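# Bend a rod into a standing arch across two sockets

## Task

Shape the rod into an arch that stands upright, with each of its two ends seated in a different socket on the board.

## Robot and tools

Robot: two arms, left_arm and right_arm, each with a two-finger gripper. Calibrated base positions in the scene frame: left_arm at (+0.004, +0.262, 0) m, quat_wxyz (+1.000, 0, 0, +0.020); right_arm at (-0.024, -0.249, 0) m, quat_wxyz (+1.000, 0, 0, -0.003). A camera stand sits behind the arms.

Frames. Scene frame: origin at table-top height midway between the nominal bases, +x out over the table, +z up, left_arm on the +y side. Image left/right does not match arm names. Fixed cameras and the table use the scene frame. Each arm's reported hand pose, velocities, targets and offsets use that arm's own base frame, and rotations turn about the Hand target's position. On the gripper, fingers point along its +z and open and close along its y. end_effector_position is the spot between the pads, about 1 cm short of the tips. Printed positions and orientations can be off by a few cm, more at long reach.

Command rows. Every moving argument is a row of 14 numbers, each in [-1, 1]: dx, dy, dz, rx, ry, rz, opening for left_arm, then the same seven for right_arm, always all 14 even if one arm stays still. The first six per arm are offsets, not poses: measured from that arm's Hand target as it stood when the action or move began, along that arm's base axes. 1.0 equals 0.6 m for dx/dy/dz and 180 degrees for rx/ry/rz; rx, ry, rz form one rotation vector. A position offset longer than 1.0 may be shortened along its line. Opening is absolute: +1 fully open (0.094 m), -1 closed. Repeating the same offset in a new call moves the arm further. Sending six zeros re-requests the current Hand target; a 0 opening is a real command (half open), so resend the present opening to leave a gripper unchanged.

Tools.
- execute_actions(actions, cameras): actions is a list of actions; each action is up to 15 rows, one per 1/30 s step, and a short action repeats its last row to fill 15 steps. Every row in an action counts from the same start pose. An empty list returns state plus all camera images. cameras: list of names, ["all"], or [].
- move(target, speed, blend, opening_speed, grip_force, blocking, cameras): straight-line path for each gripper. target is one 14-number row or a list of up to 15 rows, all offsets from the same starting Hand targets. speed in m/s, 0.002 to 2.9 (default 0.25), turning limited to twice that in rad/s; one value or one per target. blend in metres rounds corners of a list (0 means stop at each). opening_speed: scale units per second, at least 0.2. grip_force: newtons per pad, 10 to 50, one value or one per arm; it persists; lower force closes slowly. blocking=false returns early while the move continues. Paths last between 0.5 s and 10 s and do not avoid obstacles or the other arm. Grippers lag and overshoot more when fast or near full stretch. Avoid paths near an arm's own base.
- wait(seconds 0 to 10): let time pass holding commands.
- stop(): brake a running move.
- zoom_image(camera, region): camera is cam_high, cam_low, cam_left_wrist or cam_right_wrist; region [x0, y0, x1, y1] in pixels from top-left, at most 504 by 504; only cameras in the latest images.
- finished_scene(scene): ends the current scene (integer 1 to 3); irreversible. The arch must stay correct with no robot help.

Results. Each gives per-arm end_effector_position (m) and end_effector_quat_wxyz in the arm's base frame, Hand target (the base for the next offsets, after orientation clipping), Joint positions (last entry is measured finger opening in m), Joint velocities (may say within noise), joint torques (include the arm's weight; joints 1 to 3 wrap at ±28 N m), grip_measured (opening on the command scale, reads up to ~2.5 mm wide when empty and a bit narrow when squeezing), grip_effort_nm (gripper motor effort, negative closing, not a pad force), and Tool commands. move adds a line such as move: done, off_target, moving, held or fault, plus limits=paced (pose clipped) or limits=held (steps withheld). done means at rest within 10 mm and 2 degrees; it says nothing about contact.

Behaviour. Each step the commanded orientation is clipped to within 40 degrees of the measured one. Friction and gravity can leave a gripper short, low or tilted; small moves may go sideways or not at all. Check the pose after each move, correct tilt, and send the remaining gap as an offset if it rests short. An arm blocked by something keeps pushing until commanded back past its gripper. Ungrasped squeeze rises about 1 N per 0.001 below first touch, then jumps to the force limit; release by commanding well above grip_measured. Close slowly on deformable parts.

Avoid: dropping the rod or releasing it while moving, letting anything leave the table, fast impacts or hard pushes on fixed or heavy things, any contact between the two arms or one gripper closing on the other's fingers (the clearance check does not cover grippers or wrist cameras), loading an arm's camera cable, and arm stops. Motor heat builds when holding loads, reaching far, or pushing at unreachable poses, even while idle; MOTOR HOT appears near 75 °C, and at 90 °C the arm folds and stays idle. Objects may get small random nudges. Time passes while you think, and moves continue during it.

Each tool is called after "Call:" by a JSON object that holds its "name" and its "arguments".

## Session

Call:
{"name": "execute_actions", "arguments": {"actions": []}}

Scene clock: 0.00 s.
left_arm: end_effector_position=(+0.4121, -0.1459, +0.2706) grip_measured=+1.000 grip_effort_nm=n/a end_effector_quat_wxyz=(+0.602, +0.071, +0.775, -0.178) | right_arm: end_effector_position=(+0.3496, +0.0760, +0.3214) grip_measured=+1.000 grip_effort_nm=n/a end_effector_quat_wxyz=(+0.529, -0.212, +0.798, +0.196)
Joint positions: left_arm=[-0.316 1.289 0.873 0.202 0.061 -0.182 0.094] | right_arm=[-0.08 1.133 1.155 -0.491 -0.639 -0.198 0.094]
Joint velocities: within noise
Joint torques (N m): no reading
Heat: left arm: 32 °C; right arm: 34 °C.
Hand target: left_arm +0.4125, -0.1460, +0.2861; +0.617, +0.071, +0.762, -0.181 | right_arm +0.3491, +0.0759, +0.3252; +0.532, -0.212, +0.796, +0.195
Tool commands: left_gripper/opening=+1.0 right_gripper/opening=+1.0

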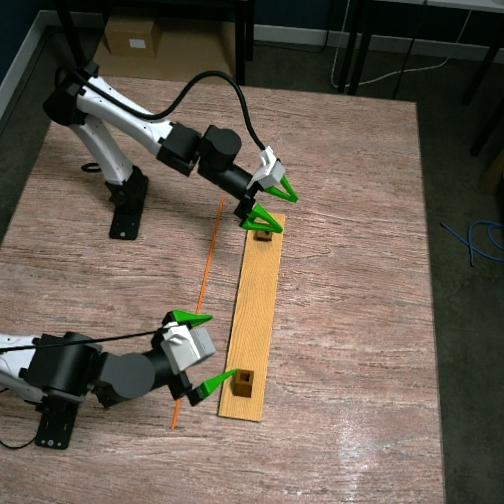

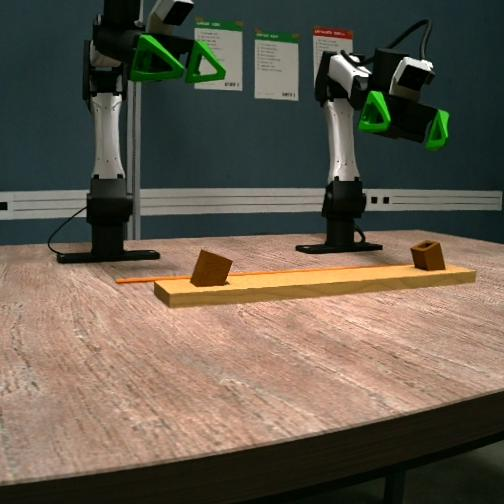

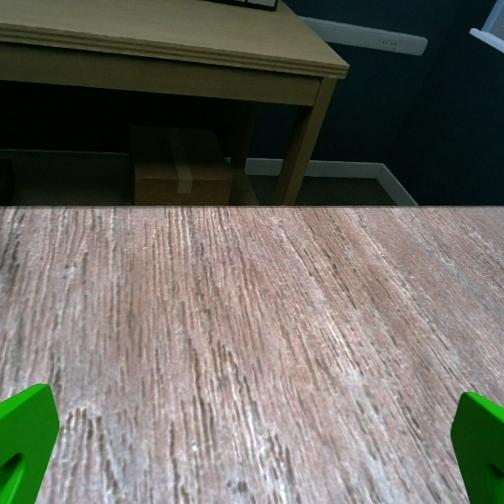

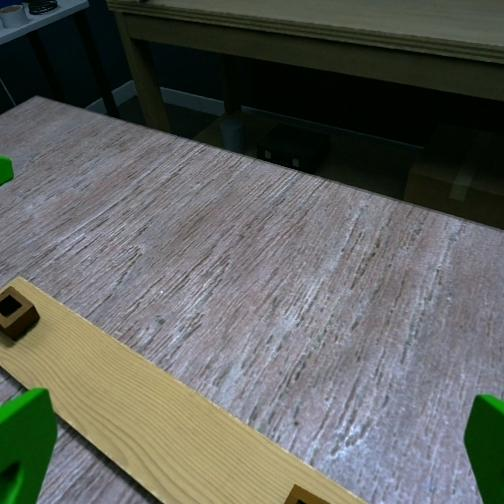

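Call:
{"name": "move", "arguments": {"target": [[-0.1,0,0,0,0,0,1,-0.15,-0.1,-0.05,0,0,0,1],[-0.30,-0.188,-0.243,0.418,0.228,-0.362,0,-0.215,-0.072,-0.25,-0.47,-0.241,-0.051,0]], "blend": [0.03,0], "speed": 0.3, "cameras": ["all"]}}

Scene clock: 8.90 s.
left_arm: end_effector_position=(+0.2319, -0.2584, +0.1362) grip_measured=+0.002 grip_effort_nm=-0.06 end_effector_quat_wxyz=(+0.003, +0.700, +0.714, -0.005) | right_arm: end_effector_position=(+0.2207, +0.0327, +0.1788) grip_measured=+0.003 grip_effort_nm=-0.14 end_effector_quat_wxyz=(+0.458, -0.496, +0.544, -0.499)
Joint positions: left_arm=[-0.835 1.854 1.683 -1.392 0.009 0.717 0.047] | right_arm=[0.785 0.027 0.119 -0.222 0.87 -1.468 0.047]
Joint torques (N m): left_arm=[0.06 -6.79 7.99 0.11 0.14 0.12] | right_arm=[0.84 1.91 6.3 1.8 0.2 -0.01]
Heat: left arm: 33 °C; right arm: 36 °C.
Hand target: left_arm +0.2326, -0.2588, +0.1403; +0.001, +0.707, +0.707, +0.000 | right_arm +0.2200, +0.0327, +0.1751; +0.500, -0.501, +0.499, -0.500
Off the commanded pose: left_arm 0.004 m, 1 deg | right_arm 0.004 m, 7 deg.
joint sent to its limit (right arm) — joint 2 (shoulder), lower limit. The joint targets are off in orientation, not in position.
move: off_target (right_arm); target 2's new opening was sent with right_arm's hand 0.003 m and 7 deg from that target

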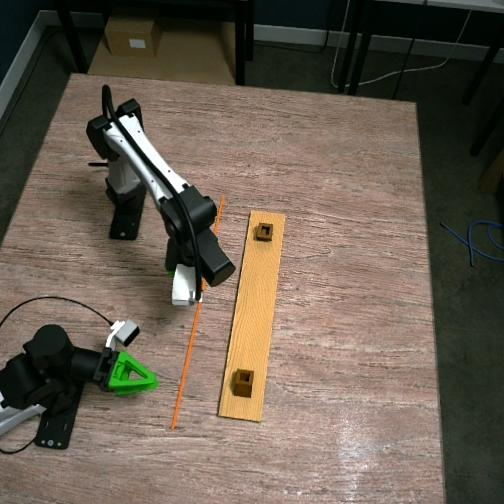

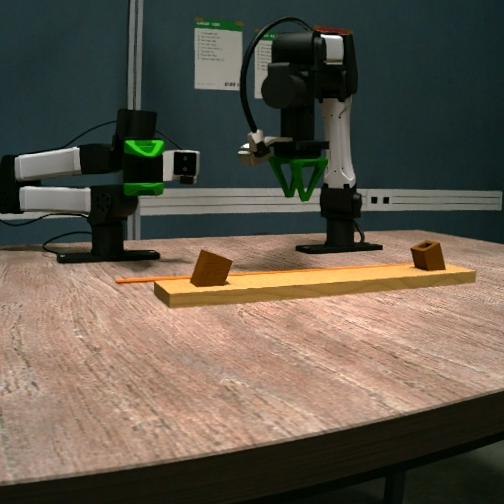

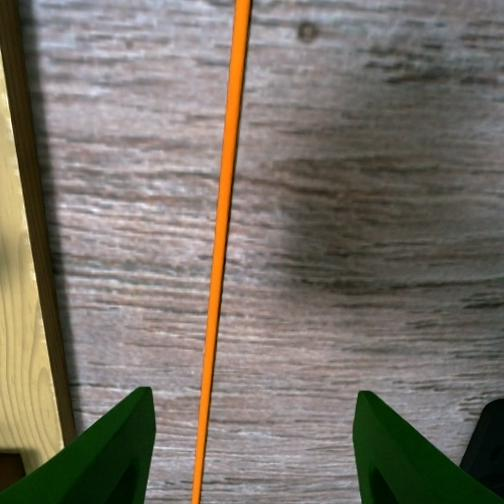

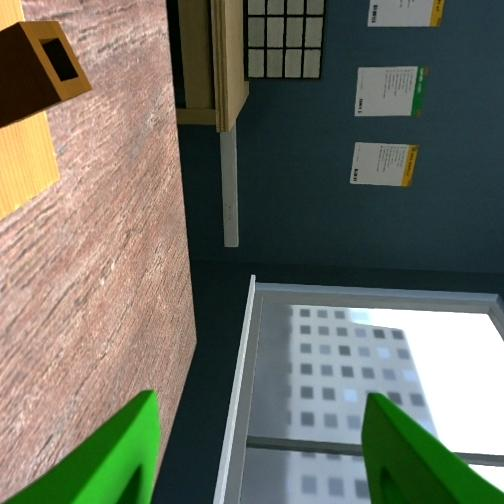

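Call:
{"name": "move", "arguments": {"target": [[0.01,0,-0.18,0,0,-0.03,-0.3,0,0,0,0,0,0,0],[0.01,0,-0.226,0,0,-0.03,-0.3,0,0,0,0,0,0,0]], "speed": [0.2,0.06], "blend": [0.01,0], "cameras": ["cam_left_wrist"]}}

Call:
{"name": "move", "arguments": {"target": [0,0,0,0,0,0,-1,0,0,0,0,0,0,0], "cameras": ["cam_left_wrist"]}}

Scene clock: 12.47 s.
left_arm: end_effector_position=(+0.2339, -0.2600, +0.0100) grip_measured=-0.299 grip_effort_nm=-0.05 end_effector_quat_wxyz=(-0.001, +0.737, +0.676, -0.004) | right_arm: end_effector_position=(+0.2208, +0.0327, +0.1789) grip_measured=+0.003 grip_effort_nm=-0.14 end_effector_quat_wxyz=(+0.458, -0.496, +0.544, -0.499)
Joint positions: left_arm=[-0.835 1.954 1.304 -0.923 0.007 0.823 0.033] | right_arm=[0.785 0.027 0.119 -0.222 0.87 -1.468 0.047]
Joint torques (N m): left_arm=[1.21 -6.83 4.81 0.55 0.17 0.15] | right_arm=[0.83 1.92 6.28 1.87 0.19 -0.02]
Heat: left arm: 33 °C; right arm: 37 °C.
Hand target: left_arm +0.2385, -0.2588, +0.0047; +0.001, +0.739, +0.673, +0.000 | right_arm +0.2200, +0.0327, +0.1751; +0.500, -0.501, +0.499, -0.500
Off the commanded pose: left_arm 0.007 m, 1 deg | right_arm 0.004 m, 7 deg.
joint sent to its limit (right arm) — joint 2 (shoulder), lower limit. The joint targets are off in orientation, not in position.
move: off_target (right_arm)
Images, in order (width x height): cam_left_wrist 504x504.

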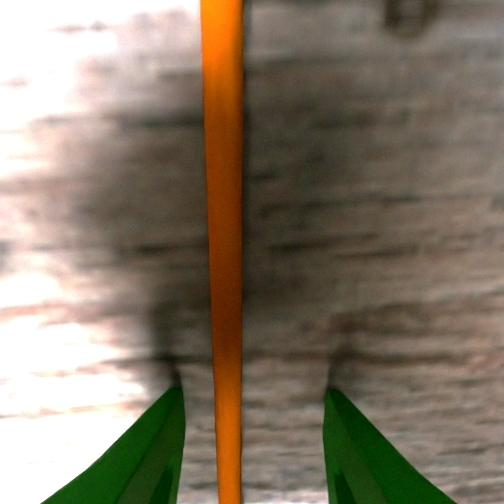

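Scene clock: 12.97 s.
left_arm: end_effector_position=(+0.2356, -0.2616, +0.0095) grip_measured=-0.918 grip_effort_nm=-1.01 end_effector_quat_wxyz=(+0.004, +0.737, +0.676, -0.003) | right_arm: end_effector_position=(+0.2208, +0.0327, +0.1789) grip_measured=+0.003 grip_effort_nm=-0.14 end_effector_quat_wxyz=(+0.458, -0.496, +0.544, -0.499)
Joint positions: left_arm=[-0.835 1.955 1.304 -0.913 0.006 0.823 0.004] | right_arm=[0.785 0.027 0.119 -0.222 0.87 -1.468 0.047]
Joint torques (N m): left_arm=[1.17 -6.99 4.82 0.46 0.19 0.13] | right_arm=[0.84 1.91 6.28 1.87 0.19 -0.02]
Heat: left arm: 33 °C; right arm: 37 °C.
Hand target: left_arm +0.2385, -0.2588, +0.0046; +0.001, +0.739, +0.673, +0.000 | right_arm +0.2200, +0.0327, +0.1751; +0.500, -0.501, +0.499, -0.500
Off the commanded pose: left_arm 0.006 m, 1 deg | right_arm 0.004 m, 7 deg.
joint sent to its limit (right arm) — joint 2 (shoulder), lower limit. The joint targets are off in orientation, not in position.
move: off_target (right_arm)
Images, in order (width x height): cam_left_wrist 504x504.

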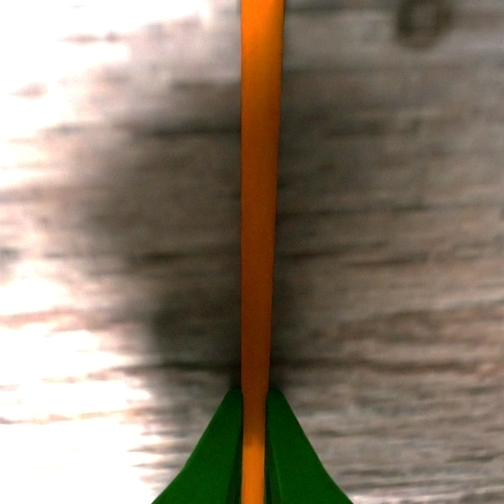

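Call:
{"name": "move", "arguments": {"target": [[0.02,0,0.07,0,0,0,-1,0,0,0,0,0,0,0],[0.05,0,0.1,0,0,0.03,-1,0,0,0,0,0,0,0],[0.097,0,0.268,0,0,0.03,-1,0.115,-0.003,0,0,0,0,0]], "speed": 0.15, "blend": [0.01,0.02,0], "cameras": ["all"]}}

Scene clock: 18.30 s.
left_arm: end_effector_position=(+0.3006, -0.2664, +0.1647) grip_measured=-0.918 grip_effort_nm=-1.01 end_effector_quat_wxyz=(+0.036, +0.703, +0.710, -0.001) | right_arm: end_effector_position=(+0.2896, +0.0316, +0.1803) grip_measured=+0.003 grip_effort_nm=-0.14 end_effector_quat_wxyz=(+0.504, -0.495, +0.501, -0.499)
Joint positions: left_arm=[-0.723 2.042 2.056 -1.514 0.006 0.838 0.004] | right_arm=[0.268 0.68 0.028 0.659 0.269 -1.561 0.047]
Joint torques (N m): left_arm=[0.9 -8.01 7.45 -0.08 0.19 0.11] | right_arm=[-0.4 1.31 6.87 2.07 -0.03 -0.01]
Heat: left arm: 34 °C; right arm: 38 °C.
Hand target: left_arm +0.2967, -0.2589, +0.1656; +0.002, +0.707, +0.707, +0.000 | right_arm +0.2890, +0.0310, +0.1751; +0.500, -0.501, +0.499, -0.500
Off the commanded pose: left_arm 0.009 m, 4 deg | right_arm 0.005 m, 1 deg.
joint sent to its limit (left arm) — joint 4 (wrist pitch), lower limit. The joint targets still meet the commanded pose.
move: off_target (left_arm)

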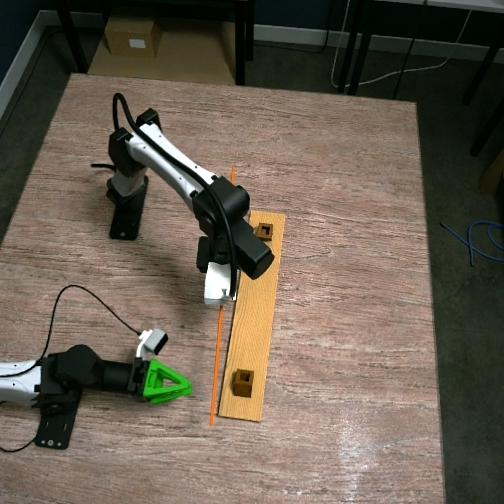

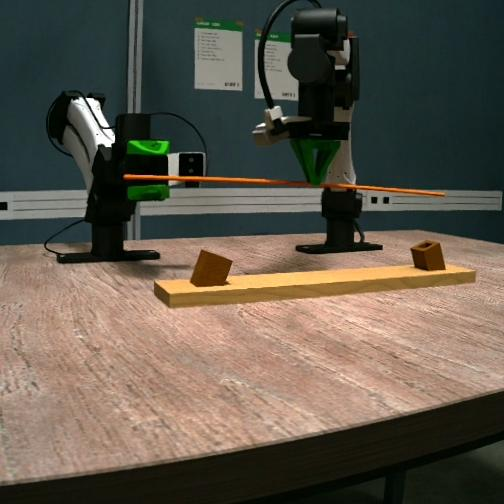

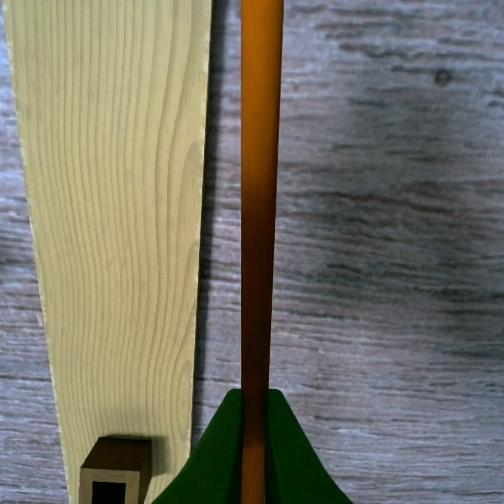

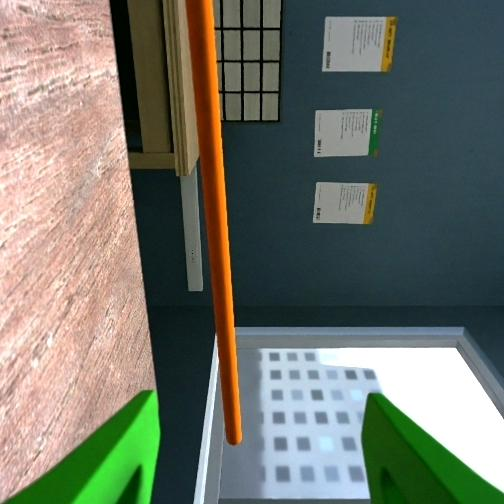

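Call:
{"name": "move", "arguments": {"target": [[0,0,0,0,0,0,-1,0,0.015,-0.015,0,0,0,-0.1],[0,0,0,0,0,0,-1,0.095,0.015,-0.003,0,0,0,-0.1]], "speed": 0.12, "blend": [0.008,0], "cameras": ["cam_right_wrist"]}}

Scene clock: 21.57 s.
left_arm: end_effector_position=(+0.3006, -0.2664, +0.1647) grip_measured=-0.918 grip_effort_nm=-1.01 end_effector_quat_wxyz=(+0.036, +0.704, +0.710, -0.001) | right_arm: end_effector_position=(+0.3401, +0.0393, +0.1641) grip_measured=-0.098 grip_effort_nm=-0.14 end_effector_quat_wxyz=(+0.494, -0.505, +0.507, -0.493)
Joint positions: left_arm=[-0.723 2.042 2.056 -1.514 0.006 0.839 0.004] | right_arm=[0.234 1.238 0.13 1.081 0.236 -1.562 0.042]
Joint torques (N m): left_arm=[0.88 -8.01 7.46 -0.07 0.2 0.11] | right_arm=[-0.39 -1.55 8.66 2.04 -0.06 0]
Heat: left arm: 34 °C; right arm: 39 °C.
Hand target: left_arm +0.2967, -0.2589, +0.1656; +0.002, +0.707, +0.707, +0.000 | right_arm +0.3460, +0.0399, +0.1734; +0.500, -0.501, +0.499, -0.500
Off the commanded pose: left_arm 0.009 m, 4 deg | right_arm 0.011 m, 2 deg.
joint sent to its limit (left arm) — joint 4 (wrist pitch), lower limit. The joint targets still meet the commanded pose.
move: off_target (left_arm, right_arm); blend cut to 0.0064 m at target 1
Images, in order (width x height): cam_right_wrist 504x504.

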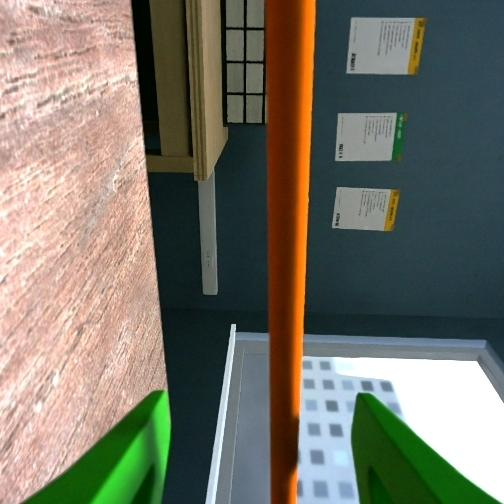

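Call:
{"name": "move", "arguments": {"target": [[0,0,0,0,0,0,-1,0.02,0.0,0.008,0,0,0,-0.1],[0,0,0,0,0,0,-1,0.02,0,0.008,0,0,0,-1]], "speed": 0.08, "opening_speed": 0.5, "cameras": ["cam_right_wrist"]}}

Scene clock: 25.27 s.
left_arm: end_effector_position=(+0.3006, -0.2664, +0.1647) grip_measured=-0.918 grip_effort_nm=-1.01 end_effector_quat_wxyz=(+0.036, +0.704, +0.710, -0.001) | right_arm: end_effector_position=(+0.3518, +0.0396, +0.1707) grip_measured=-0.884 grip_effort_nm=-1.03 end_effector_quat_wxyz=(+0.495, -0.505, +0.504, -0.496)
Joint positions: left_arm=[-0.723 2.042 2.056 -1.514 0.006 0.839 0.004] | right_arm=[0.22 1.277 0.177 1.082 0.22 -1.569 0.005]
Joint torques (N m): left_arm=[0.9 -7.99 7.45 -0.07 0.19 0.11] | right_arm=[-0.44 -1.95 8.88 1.97 -0.03 0.05]
Heat: left arm: 35 °C; right arm: 40 °C.
Hand target: left_arm +0.2967, -0.2589, +0.1656; +0.002, +0.707, +0.707, +0.000 | right_arm +0.3581, +0.0399, +0.1782; +0.500, -0.501, +0.499, -0.500
Off the commanded pose: left_arm 0.009 m, 4 deg | right_arm 0.010 m, 1 deg.
joint sent to its limit (left arm) — joint 4 (wrist pitch), lower limit. The joint targets still meet the commanded pose.
move: off_target (left_arm)
Images, in order (width x height): cam_right_wrist 504x504.

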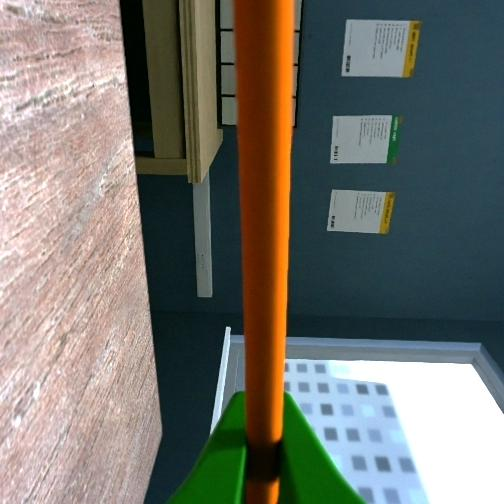

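Call:
{"name": "move", "arguments": {"target": [[0,0,0,0,0,0,-0.3,0,0,0,0,0,0,-1],[0,0,0.11,0,0,0,-0.3,0,0,0,0,0,0,-1],[-0.19,0.1,0.12,-0.0353,-0.499,0.0353,-0.1,0,0,0,0,0,0,-1],[-0.15,0.34,0.03,-0.0353,-0.499,0.0353,-0.1,0,0,0,0,0,0,-1],[-0.052,0.375,0.02,-0.0353,-0.499,0.0353,-0.1,0,0,0,0,0,0,-1]], "speed": [0.1,0.15,0.35,0.3,0.15], "blend": [0,0.01,0.03,0.03,0], "cameras": ["cam_left_wrist","cam_low"]}}

Scene clock: 38.33 s.
left_arm: end_effector_position=(+0.2644, -0.0331, +0.1754) grip_measured=-0.102 grip_effort_nm=0.11 end_effector_quat_wxyz=(+0.529, +0.465, +0.540, +0.461) | right_arm: end_effector_position=(+0.3518, +0.0396, +0.1707) grip_measured=-0.884 grip_effort_nm=-1.04 end_effector_quat_wxyz=(+0.495, -0.505, +0.504, -0.496)
Joint positions: left_arm=[-0.36 0.344 0.011 0.318 -0.365 1.422 0.042] | right_arm=[0.22 1.277 0.177 1.082 0.22 -1.569 0.005]
Joint torques (N m): left_arm=[1.13 2.33 6.54 2.28 0.35 -0.01] | right_arm=[-0.44 -1.94 8.88 1.97 -0.03 0.06]
Heat: left arm: 35 °C; right arm: 42 °C.
Hand target: left_arm +0.2654, -0.0339, +0.1775; +0.535, +0.464, +0.533, +0.463 | right_arm +0.3581, +0.0398, +0.1782; +0.500, -0.501, +0.499, -0.500
Off the commanded pose: left_arm 0.003 m, 1 deg | right_arm 0.010 m, 1 deg.
move: done; blend cut to 0 m at target 3; target 3's new opening was sent with left_arm's hand 0.007 m and 3 deg from that target
Images, in order (width x height): cam_low 504x504, cam_left_wrist 504x504.

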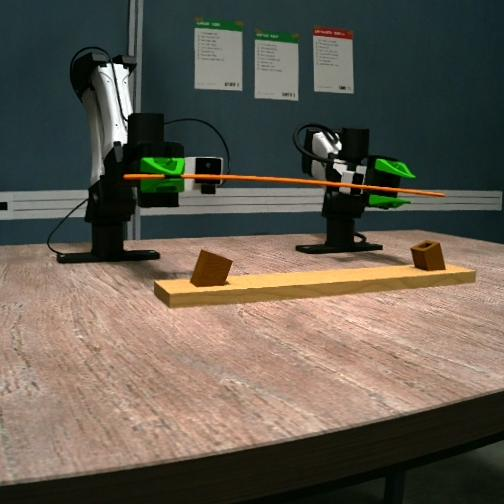

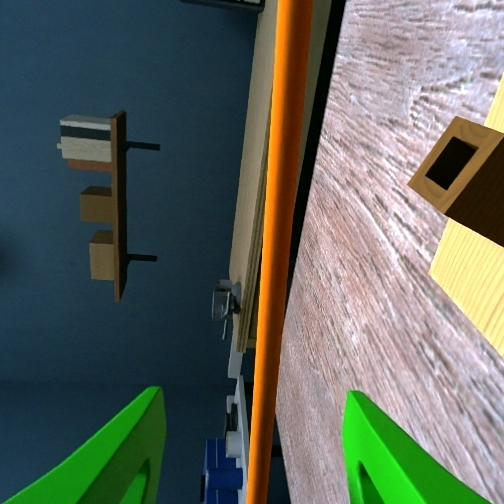

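Call:
{"name": "move", "arguments": {"target": [[0.057,0,0.022,0,0,0,-0.1,0,0,0,0,0,0,-1],[0.057,0,0.022,0,0,0,-1,0,0,0,0,0,0,-1]], "speed": 0.1, "opening_speed": 0.4, "cameras": ["all"]}}

Scene clock: 43.43 s.
left_arm: end_effector_position=(+0.2945, -0.0319, +0.1706) grip_measured=-0.909 grip_effort_nm=-1.00 end_effector_quat_wxyz=(+0.515, +0.477, +0.547, +0.456) | right_arm: end_effector_position=(+0.3518, +0.0396, +0.1707) grip_measured=-0.884 grip_effort_nm=-1.04 end_effector_quat_wxyz=(+0.495, -0.505, +0.504, -0.496)
Joint positions: left_arm=[-0.269 0.719 0.056 0.607 -0.277 1.428 0.004] | right_arm=[0.22 1.277 0.177 1.082 0.22 -1.569 0.005]
Joint torques (N m): left_arm=[1.11 0.83 9.42 2.32 0.37 -0.08] | right_arm=[-0.44 -1.94 8.9 1.97 -0.02 0.07]
Heat: left arm: 35 °C; right arm: 42 °C.
Hand target: left_arm +0.2997, -0.0338, +0.1907; +0.535, +0.464, +0.533, +0.463 | right_arm +0.3581, +0.0398, +0.1782; +0.500, -0.501, +0.499, -0.500
Off the commanded pose: left_arm 0.021 m, 3 deg | right_arm 0.010 m, 1 deg.
move: off_target (left_arm); target 2's new opening was sent with left_arm's hand 0.021 m and 3 deg from that target

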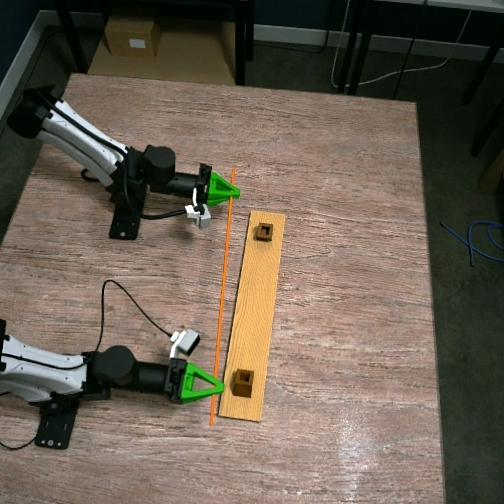

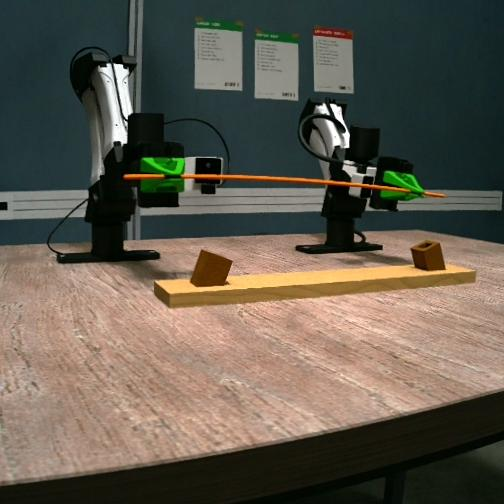

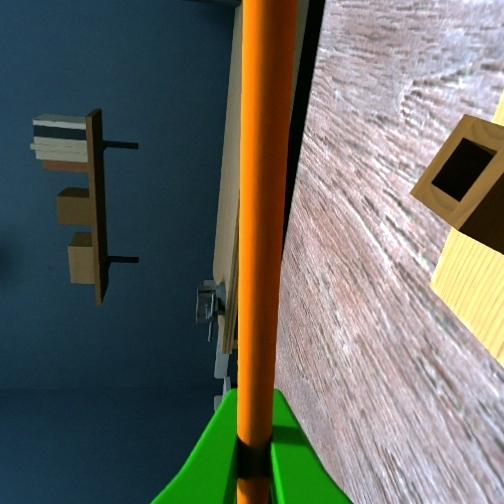

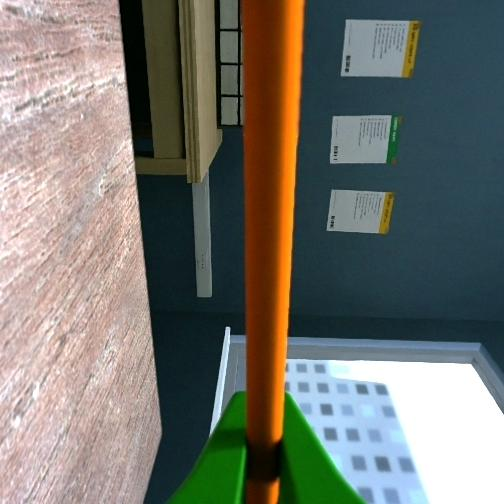

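Call:
{"name": "move", "arguments": {"target": [[0,0,0.117,0,0,0,-1,0,0,0.117,0,0,0,-1],[0.001,-0.01,0.117,-0.067,-0.004,0,-1,-0.001,0.01,0.117,0.111,0.006,0,-1],[0.003,-0.04,0.117,-0.178,-0.01,0,-1,-0.003,0.04,0.117,0.222,0.012,0,-1],[0.005,-0.085,0.117,-0.289,-0.016,0,-1,-0.005,0.082,0.117,0.333,-0.005,0,-1],[0.05,-0.165,0.117,-0.356,-0.02,0,-1,0.035,0.15,0.117,0.435,-0.015,0,-1]], "speed": [0.15,0.22,0.22,0.22,0.2], "blend": [0.01,0.01,0.01,0.01,0], "cameras": ["all"]}}

Scene clock: 52.17 s.
left_arm: end_effector_position=(+0.3268, -0.1100, +0.2429) grip_measured=-0.910 grip_effort_nm=-1.00 end_effector_quat_wxyz=(+0.688, +0.094, +0.698, +0.174) | right_arm: end_effector_position=(+0.3721, +0.1004, +0.2265) grip_measured=-0.884 grip_effort_nm=-1.04 end_effector_quat_wxyz=(+0.682, -0.056, +0.714, -0.147)
Joint positions: left_arm=[-0.7 1.096 0.414 0.694 -0.814 0.39 0.004] | right_arm=[0.554 1.29 0.492 0.765 0.687 -0.269 0.005]
Joint torques (N m): left_arm=[-2.11 -1.11 9.68 2.13 0.78 -0.44] | right_arm=[2.66 -3.29 11.4 2.21 -0.64 0.44]
Heat: left arm: 36 °C; right arm: 43 °C.
Hand target: left_arm +0.3297, -0.1328, +0.2611; +0.715, +0.095, +0.681, +0.123 | right_arm +0.3790, +0.1299, +0.2485; +0.715, -0.062, +0.692, -0.083
Off the commanded pose: left_arm 0.029 m, 7 deg | right_arm 0.037 m, 9 deg.
move: off_target (left_arm, right_arm)

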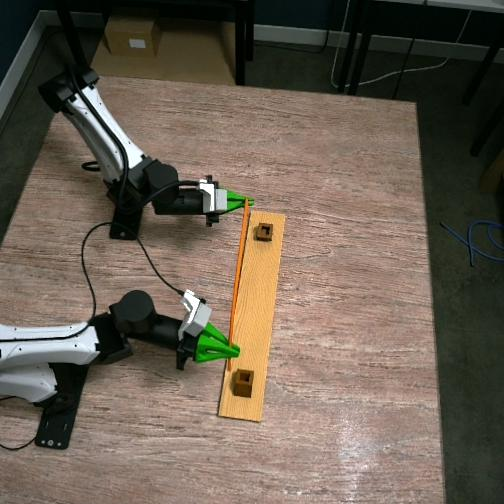

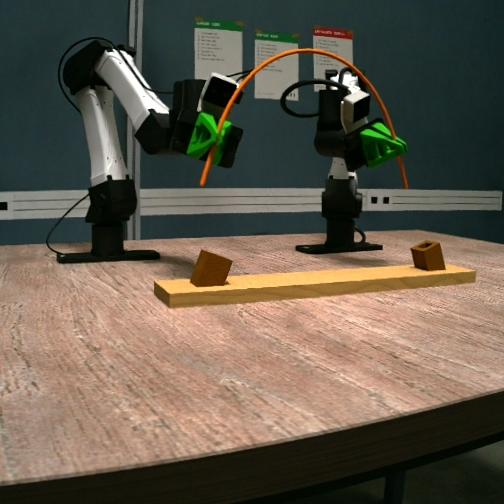

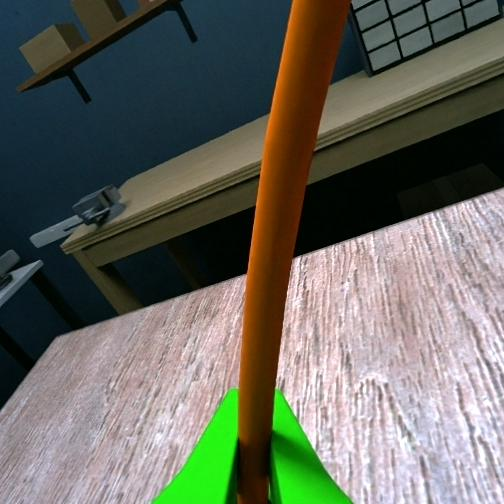

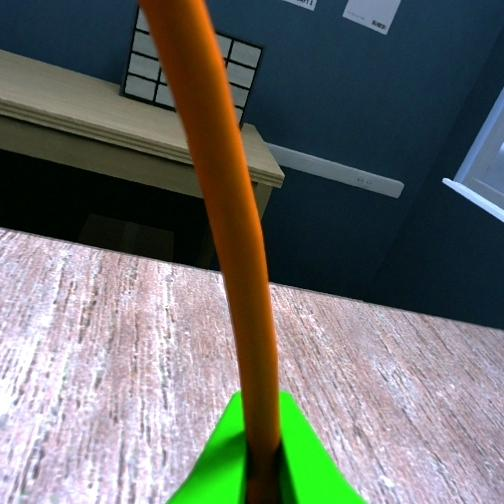

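Call:
{"name": "move", "arguments": {"target": [[0.065,-0.035,0,0,0,0,-1,0.045,0.04,0,0,0,0,-1],[0.068,-0.03,-0.11,0,0,0,-1,0.042,0.036,-0.10,0,0,0,-1]], "speed": 0.1, "blend": 0.01, "cameras": ["cam_high","cam_low"]}}

Call:
{"name": "zoom_image", "arguments": {"camera": "cam_low", "region": [180, 190, 260, 270]}}

Call:
{"name": "zoom_image", "arguments": {"camera": "cam_low", "region": [390, 190, 470, 270]}}

Call:
{"name": "zoom_image", "arguments": {"camera": "cam_high", "region": [190, 190, 330, 410]}}

Scene clock: 58.57 s.
left_arm: end_effector_position=(+0.3680, -0.1252, +0.1924) grip_measured=-0.910 grip_effort_nm=-1.01 end_effector_quat_wxyz=(+0.700, +0.057, +0.692, +0.166) | right_arm: end_effector_position=(+0.4030, +0.1152, +0.1901) grip_measured=-0.884 grip_effort_nm=-1.04 end_effector_quat_wxyz=(+0.698, -0.016, +0.701, -0.146)
Joint positions: left_arm=[-0.657 1.548 0.423 1.178 -0.807 0.354 0.004] | right_arm=[0.565 1.634 0.53 1.128 0.748 -0.245 0.005]
Joint torques (N m): left_arm=[-1.33 -3.32 5.68 1.99 1.24 -0.07] | right_arm=[3.18 -4.86 5.91 2.1 -1.03 0.23]
Heat: left arm: 36 °C; right arm: 44 °C.
Hand target: left_arm +0.3704, -0.1508, +0.1950; +0.715, +0.095, +0.681, +0.123 | right_arm +0.4042, +0.1515, +0.1884; +0.715, -0.062, +0.692, -0.083
Off the commanded pose: left_arm 0.026 m, 7 deg | right_arm 0.036 m, 9 deg.
move: off_target (left_arm, right_arm)
Images, in order (width x height): cam_high 504x504, cam_low 504x504.

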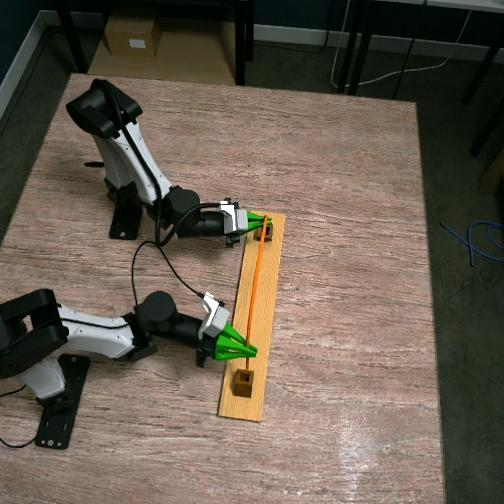

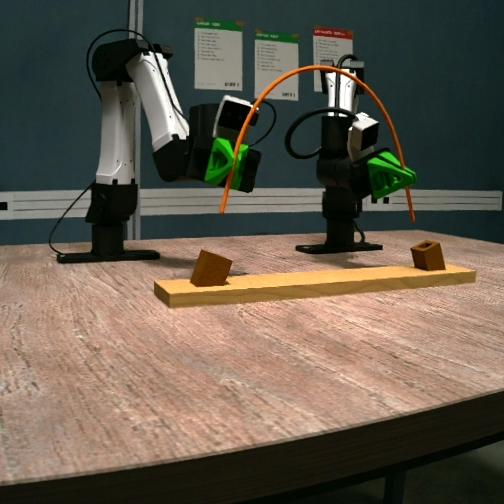

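Scaled by 6.300 from the camera's 504x504 image, which has a finer 720x720 frame.

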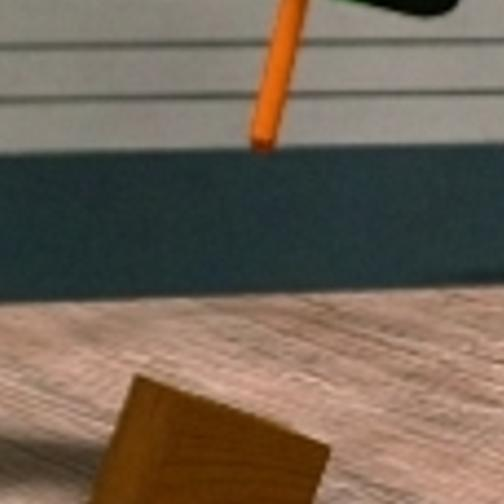

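Scaled by 6.300 from the camera's 504x504 image, which has a finer 720x720 frame.

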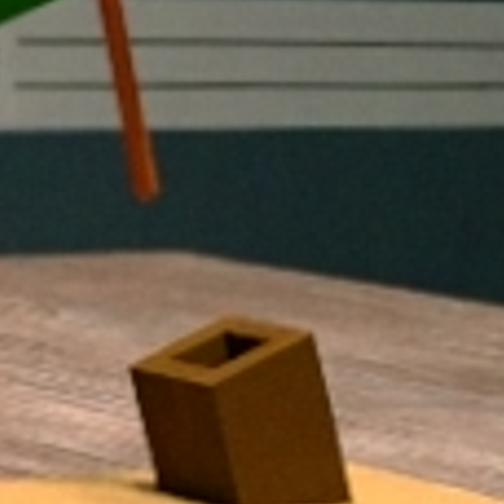

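Scaled by 2.291 from the camera's 504x504 image, which has a finer 720x720 frame.

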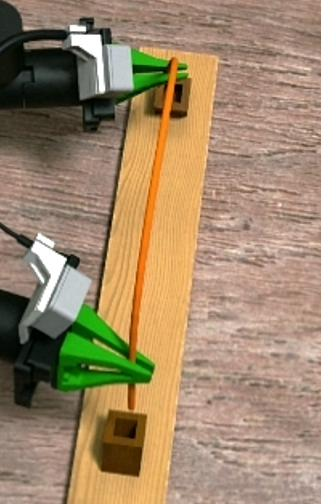

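Call:
{"name": "move", "arguments": {"target": [[0.012,0.012,0,0,0,0,-1,-0.004,0.017,0,0,0,0,-1],[0.012,0.02,-0.042,0,0,0,-1,-0.004,-0.003,-0.085,0,0,0,-1]], "speed": 0.08, "blend": 0.005, "cameras": ["cam_high","cam_low"]}}

Call:
{"name": "zoom_image", "arguments": {"camera": "cam_low", "region": [180, 190, 260, 270]}}

Call:
{"name": "zoom_image", "arguments": {"camera": "cam_low", "region": [390, 190, 470, 270]}}

Call:
{"name": "zoom_image", "arguments": {"camera": "cam_high", "region": [190, 190, 330, 410]}}

Scene clock: 64.87 s.
left_arm: end_effector_position=(+0.3755, -0.1155, +0.1655) grip_measured=-0.910 grip_effort_nm=-1.01 end_effector_quat_wxyz=(+0.698, +0.064, +0.693, +0.166) | right_arm: end_effector_position=(+0.3994, +0.1219, +0.1356) grip_measured=-0.884 grip_effort_nm=-1.04 end_effector_quat_wxyz=(+0.696, -0.024, +0.703, -0.141)
Joint positions: left_arm=[-0.603 1.675 0.384 1.332 -0.744 0.354 0.004] | right_arm=[0.584 1.88 0.471 1.422 0.75 -0.244 0.005]
Joint torques (N m): left_arm=[-1.09 -3.84 4.88 2.07 1.16 -0.13] | right_arm=[1.55 -6.28 4.6 2.14 -1.02 0.21]
Heat: left arm: 36 °C; right arm: 45 °C.
Hand target: left_arm +0.3776, -0.1389, +0.1698; +0.715, +0.095, +0.681, +0.123 | right_arm +0.4018, +0.1497, +0.1374; +0.715, -0.062, +0.692, -0.083
Off the commanded pose: left_arm 0.024 m, 6 deg | right_arm 0.028 m, 8 deg.
move: off_target (left_arm, right_arm)
Images, in order (width x height): cam_high 504x504, cam_low 504x504.

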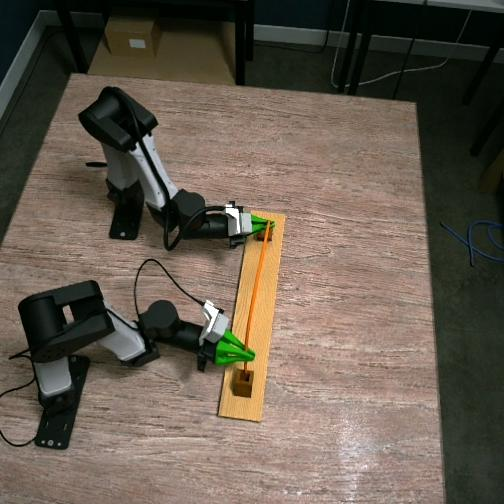

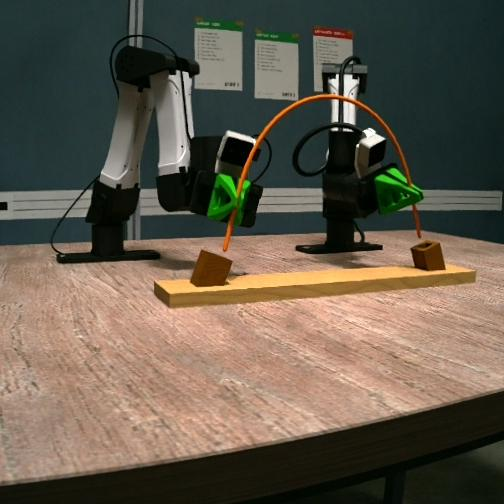

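Scaled by 6.300 from the camera's 504x504 image, which has a finer 720x720 frame.

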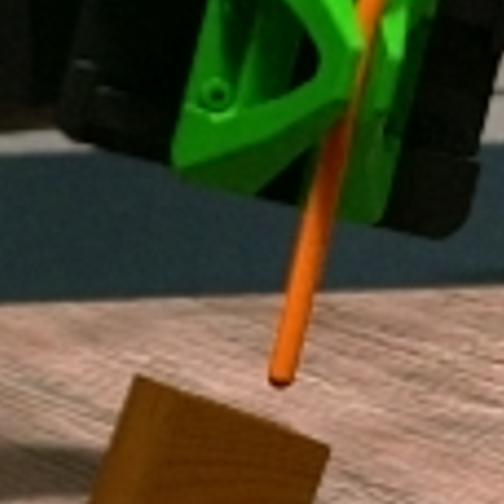

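Scaled by 6.300 from the camera's 504x504 image, which has a finer 720x720 frame.

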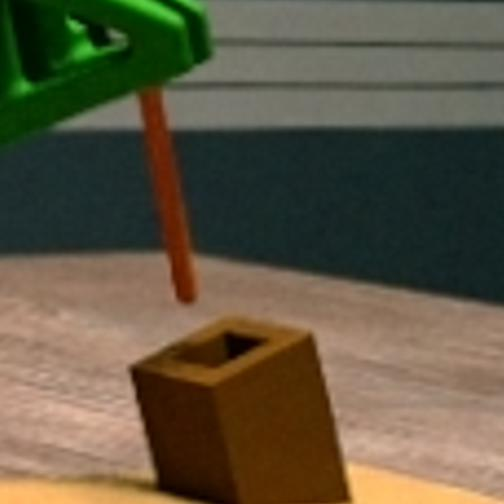

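Scaled by 2.291 from the camera's 504x504 image, which has a finer 720x720 frame.

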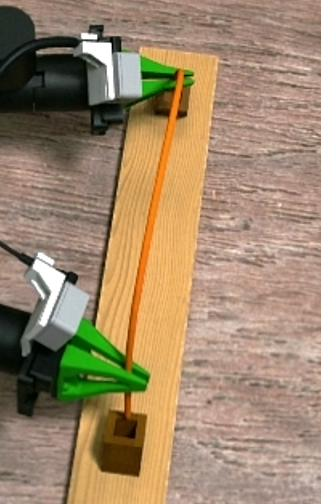

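Call:
{"name": "move", "arguments": {"target": [0,0,0,0,0,0,-1,0,-0.02,0,0,0,0,-1], "speed": 0.06, "cameras": ["cam_low","cam_high"]}}

Call:
{"name": "zoom_image", "arguments": {"camera": "cam_low", "region": [180, 190, 260, 270]}}

Call:
{"name": "zoom_image", "arguments": {"camera": "cam_high", "region": [190, 190, 330, 410]}}

Scene clock: 80.30 s.
left_arm: end_effector_position=(+0.3757, -0.1172, +0.1656) grip_measured=-0.910 grip_effort_nm=-1.01 end_effector_quat_wxyz=(+0.699, +0.069, +0.693, +0.164) | right_arm: end_effector_position=(+0.4006, +0.1131, +0.1314) grip_measured=-0.884 grip_effort_nm=-1.04 end_effector_quat_wxyz=(+0.694, -0.031, +0.706, -0.139)
Joint positions: left_arm=[-0.603 1.675 0.384 1.332 -0.734 0.358 0.004] | right_arm=[0.548 1.88 0.449 1.434 0.701 -0.244 0.005]
Joint torques (N m): left_arm=[-1.06 -3.74 5.03 2.08 1.08 -0.17] | right_arm=[1.37 -7.36 4.22 2.17 -0.91 0.21]
Heat: left arm: 36 °C; right arm: 48 °C.
Hand target: left_arm +0.3776, -0.1389, +0.1697; +0.715, +0.095, +0.681, +0.124 | right_arm +0.4018, +0.1377, +0.1375; +0.715, -0.062, +0.692, -0.083
Off the commanded pose: left_arm 0.022 m, 6 deg | right_arm 0.025 m, 8 deg.
move: off_target (left_arm, right_arm)
Images, in order (width x height): cam_high 504x504, cam_low 504x504.

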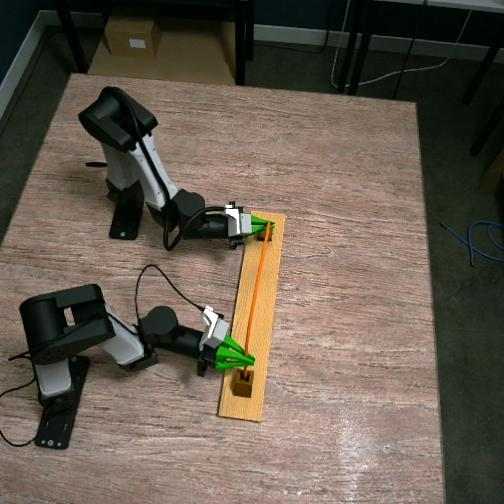

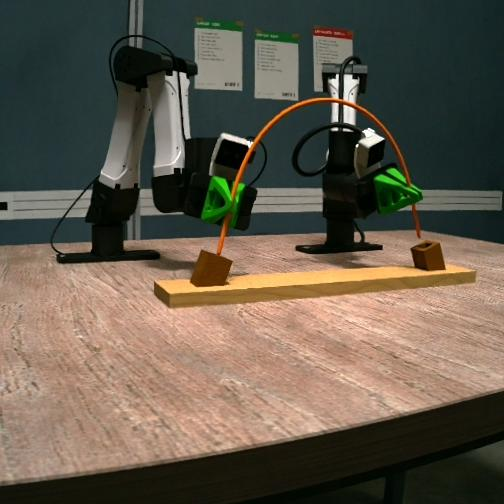

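Scaled by 6.300 from the camera's 504x504 image, which has a finer 720x720 frame.

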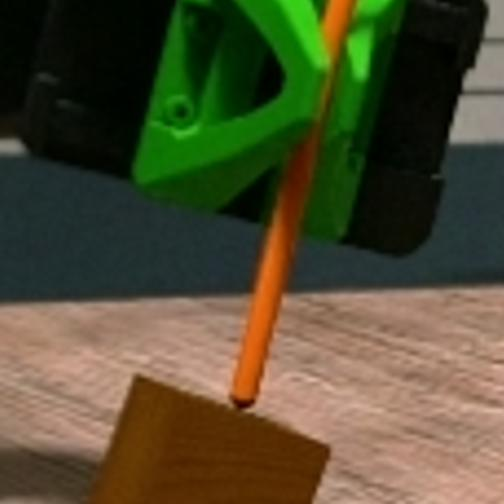

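Scaled by 2.291 from the camera's 504x504 image, which has a finer 720x720 frame.

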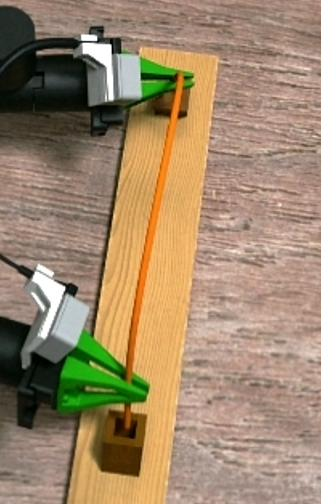

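Call:
{"name": "move", "arguments": {"target": [0,0,0,0,0,0,-1,0,-0.015,-0.03,0,0,0,-1], "speed": 0.05, "cameras": ["cam_low","cam_high"]}}

Call:
{"name": "zoom_image", "arguments": {"camera": "cam_low", "region": [180, 190, 260, 270]}}

Call:
{"name": "zoom_image", "arguments": {"camera": "cam_high", "region": [220, 350, 270, 400]}}

Scene clock: 82.43 s.
left_arm: end_effector_position=(+0.3759, -0.1185, +0.1656) grip_measured=-0.910 grip_effort_nm=-1.01 end_effector_quat_wxyz=(+0.699, +0.075, +0.692, +0.165) | right_arm: end_effector_position=(+0.4007, +0.1064, +0.1139) grip_measured=-0.884 grip_effort_nm=-1.04 end_effector_quat_wxyz=(+0.687, -0.040, +0.712, -0.139)
Joint positions: left_arm=[-0.603 1.675 0.384 1.332 -0.726 0.368 0.004] | right_arm=[0.522 1.943 0.428 1.494 0.665 -0.244 0.005]
Joint torques (N m): left_arm=[-1.01 -3.73 5.08 2.08 1 -0.28] | right_arm=[1.21 -6.41 3.73 2.39 -0.91 0.32]
Heat: left arm: 36 °C; right arm: 48 °C.
Hand target: left_arm +0.3776, -0.1389, +0.1697; +0.715, +0.095, +0.681, +0.124 | right_arm +0.4018, +0.1288, +0.1194; +0.715, -0.062, +0.692, -0.083
Off the commanded pose: left_arm 0.021 m, 6 deg | right_arm 0.023 m, 8 deg.
joint sent to its limit (right arm) — joint 4 (wrist pitch), upper limit. The joint targets still meet the commanded pose.
move: off_target (left_arm, right_arm)
Images, in order (width x height): cam_high 504x504, cam_low 504x504.

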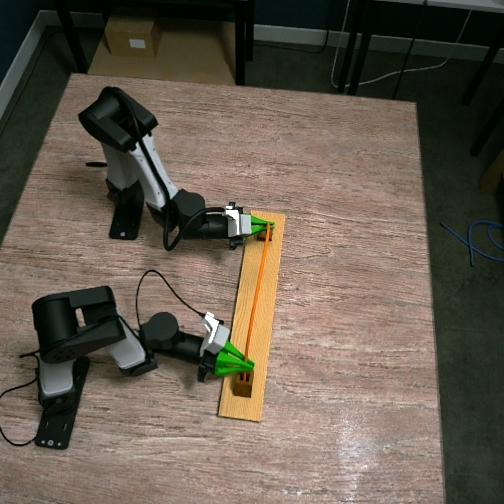

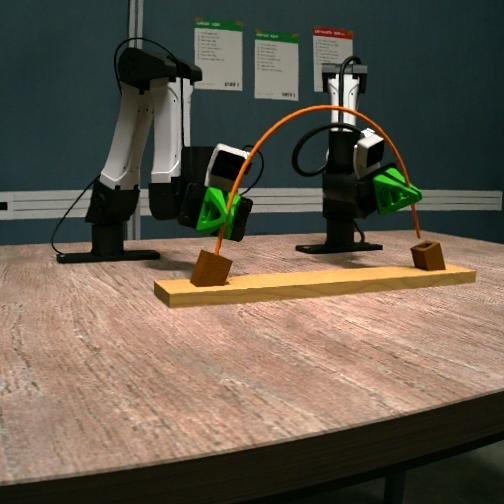

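Scaled by 6.300 from the camera's 504x504 image, which has a finer 720x720 frame.

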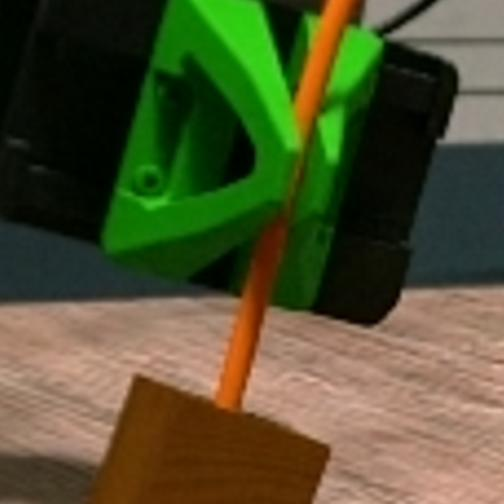

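Scaled by 10.080 from the camera's 504x504 image, which has a finer 720x720 frame.

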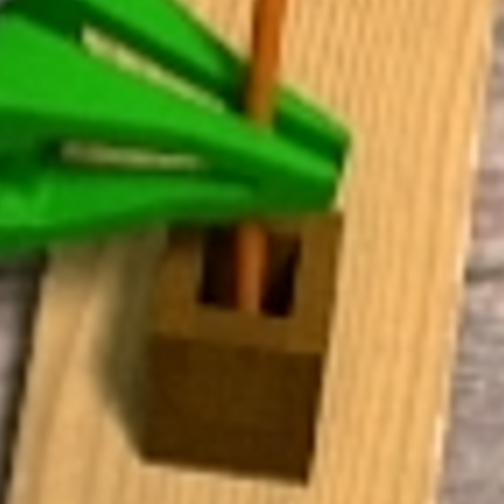

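In the hole. Go deeper on the right and position left.

Call:
{"name": "move", "arguments": {"target": [0.006,0.022,0,0,0,0,-1,0,-0.01,-0.02,0,0,0,-1], "speed": 0.05, "cameras": ["cam_low","cam_high"]}}

Call:
{"name": "zoom_image", "arguments": {"camera": "cam_low", "region": [410, 220, 450, 260]}}

Call:
{"name": "zoom_image", "arguments": {"camera": "cam_high", "region": [190, 190, 330, 410]}}

Scene clock: 84.87 s.
left_arm: end_effector_position=(+0.3801, -0.1111, +0.1616) grip_measured=-0.910 grip_effort_nm=-1.00 end_effector_quat_wxyz=(+0.696, +0.088, +0.694, +0.163) | right_arm: end_effector_position=(+0.4013, +0.1047, +0.1027) grip_measured=-0.884 grip_effort_nm=-1.04 end_effector_quat_wxyz=(+0.679, -0.049, +0.720, -0.135)
Joint positions: left_arm=[-0.557 1.675 0.371 1.332 -0.661 0.375 0.004] | right_arm=[0.506 1.966 0.42 1.494 0.633 -0.234 0.005]
Joint torques (N m): left_arm=[-0.29 -4.74 4.81 2.13 0.86 -0.41] | right_arm=[0.91 -6.38 3.41 2.41 -0.68 0.39]
Heat: left arm: 36 °C; right arm: 49 °C.
Hand target: left_arm +0.3813, -0.1255, +0.1697; +0.715, +0.095, +0.681, +0.124 | right_arm +0.4018, +0.1226, +0.1074; +0.715, -0.062, +0.692, -0.083
Off the commanded pose: left_arm 0.017 m, 5 deg | right_arm 0.019 m, 8 deg.
joint sent to its limit (right arm) — joint 4 (wrist pitch), upper limit. The joint targets are off in orientation, not in position.
move: off_target (left_arm, right_arm)
Images, in order (width x height): cam_high 504x504, cam_low 504x504.

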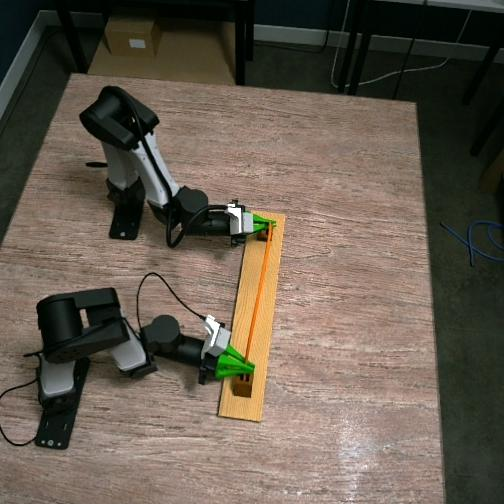

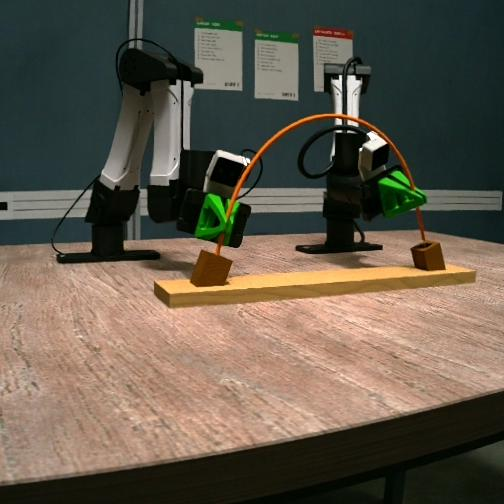

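Scaled by 12.600 from the camera's 504x504 image, which has a finer 720x720 frame.

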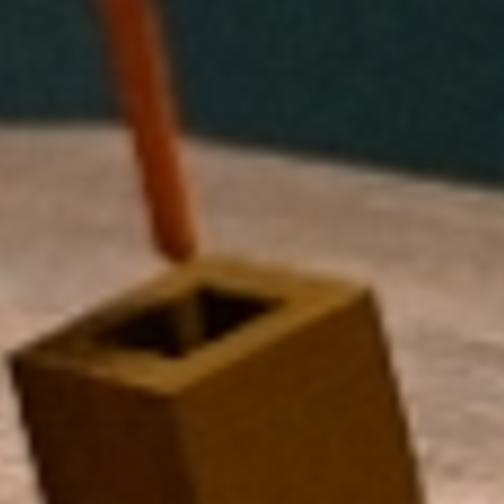

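Scaled by 2.291 from the camera's 504x504 image, which has a finer 720x720 frame.

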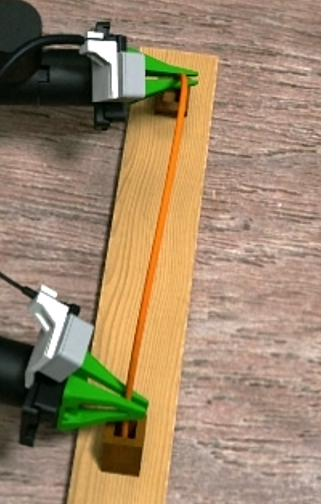

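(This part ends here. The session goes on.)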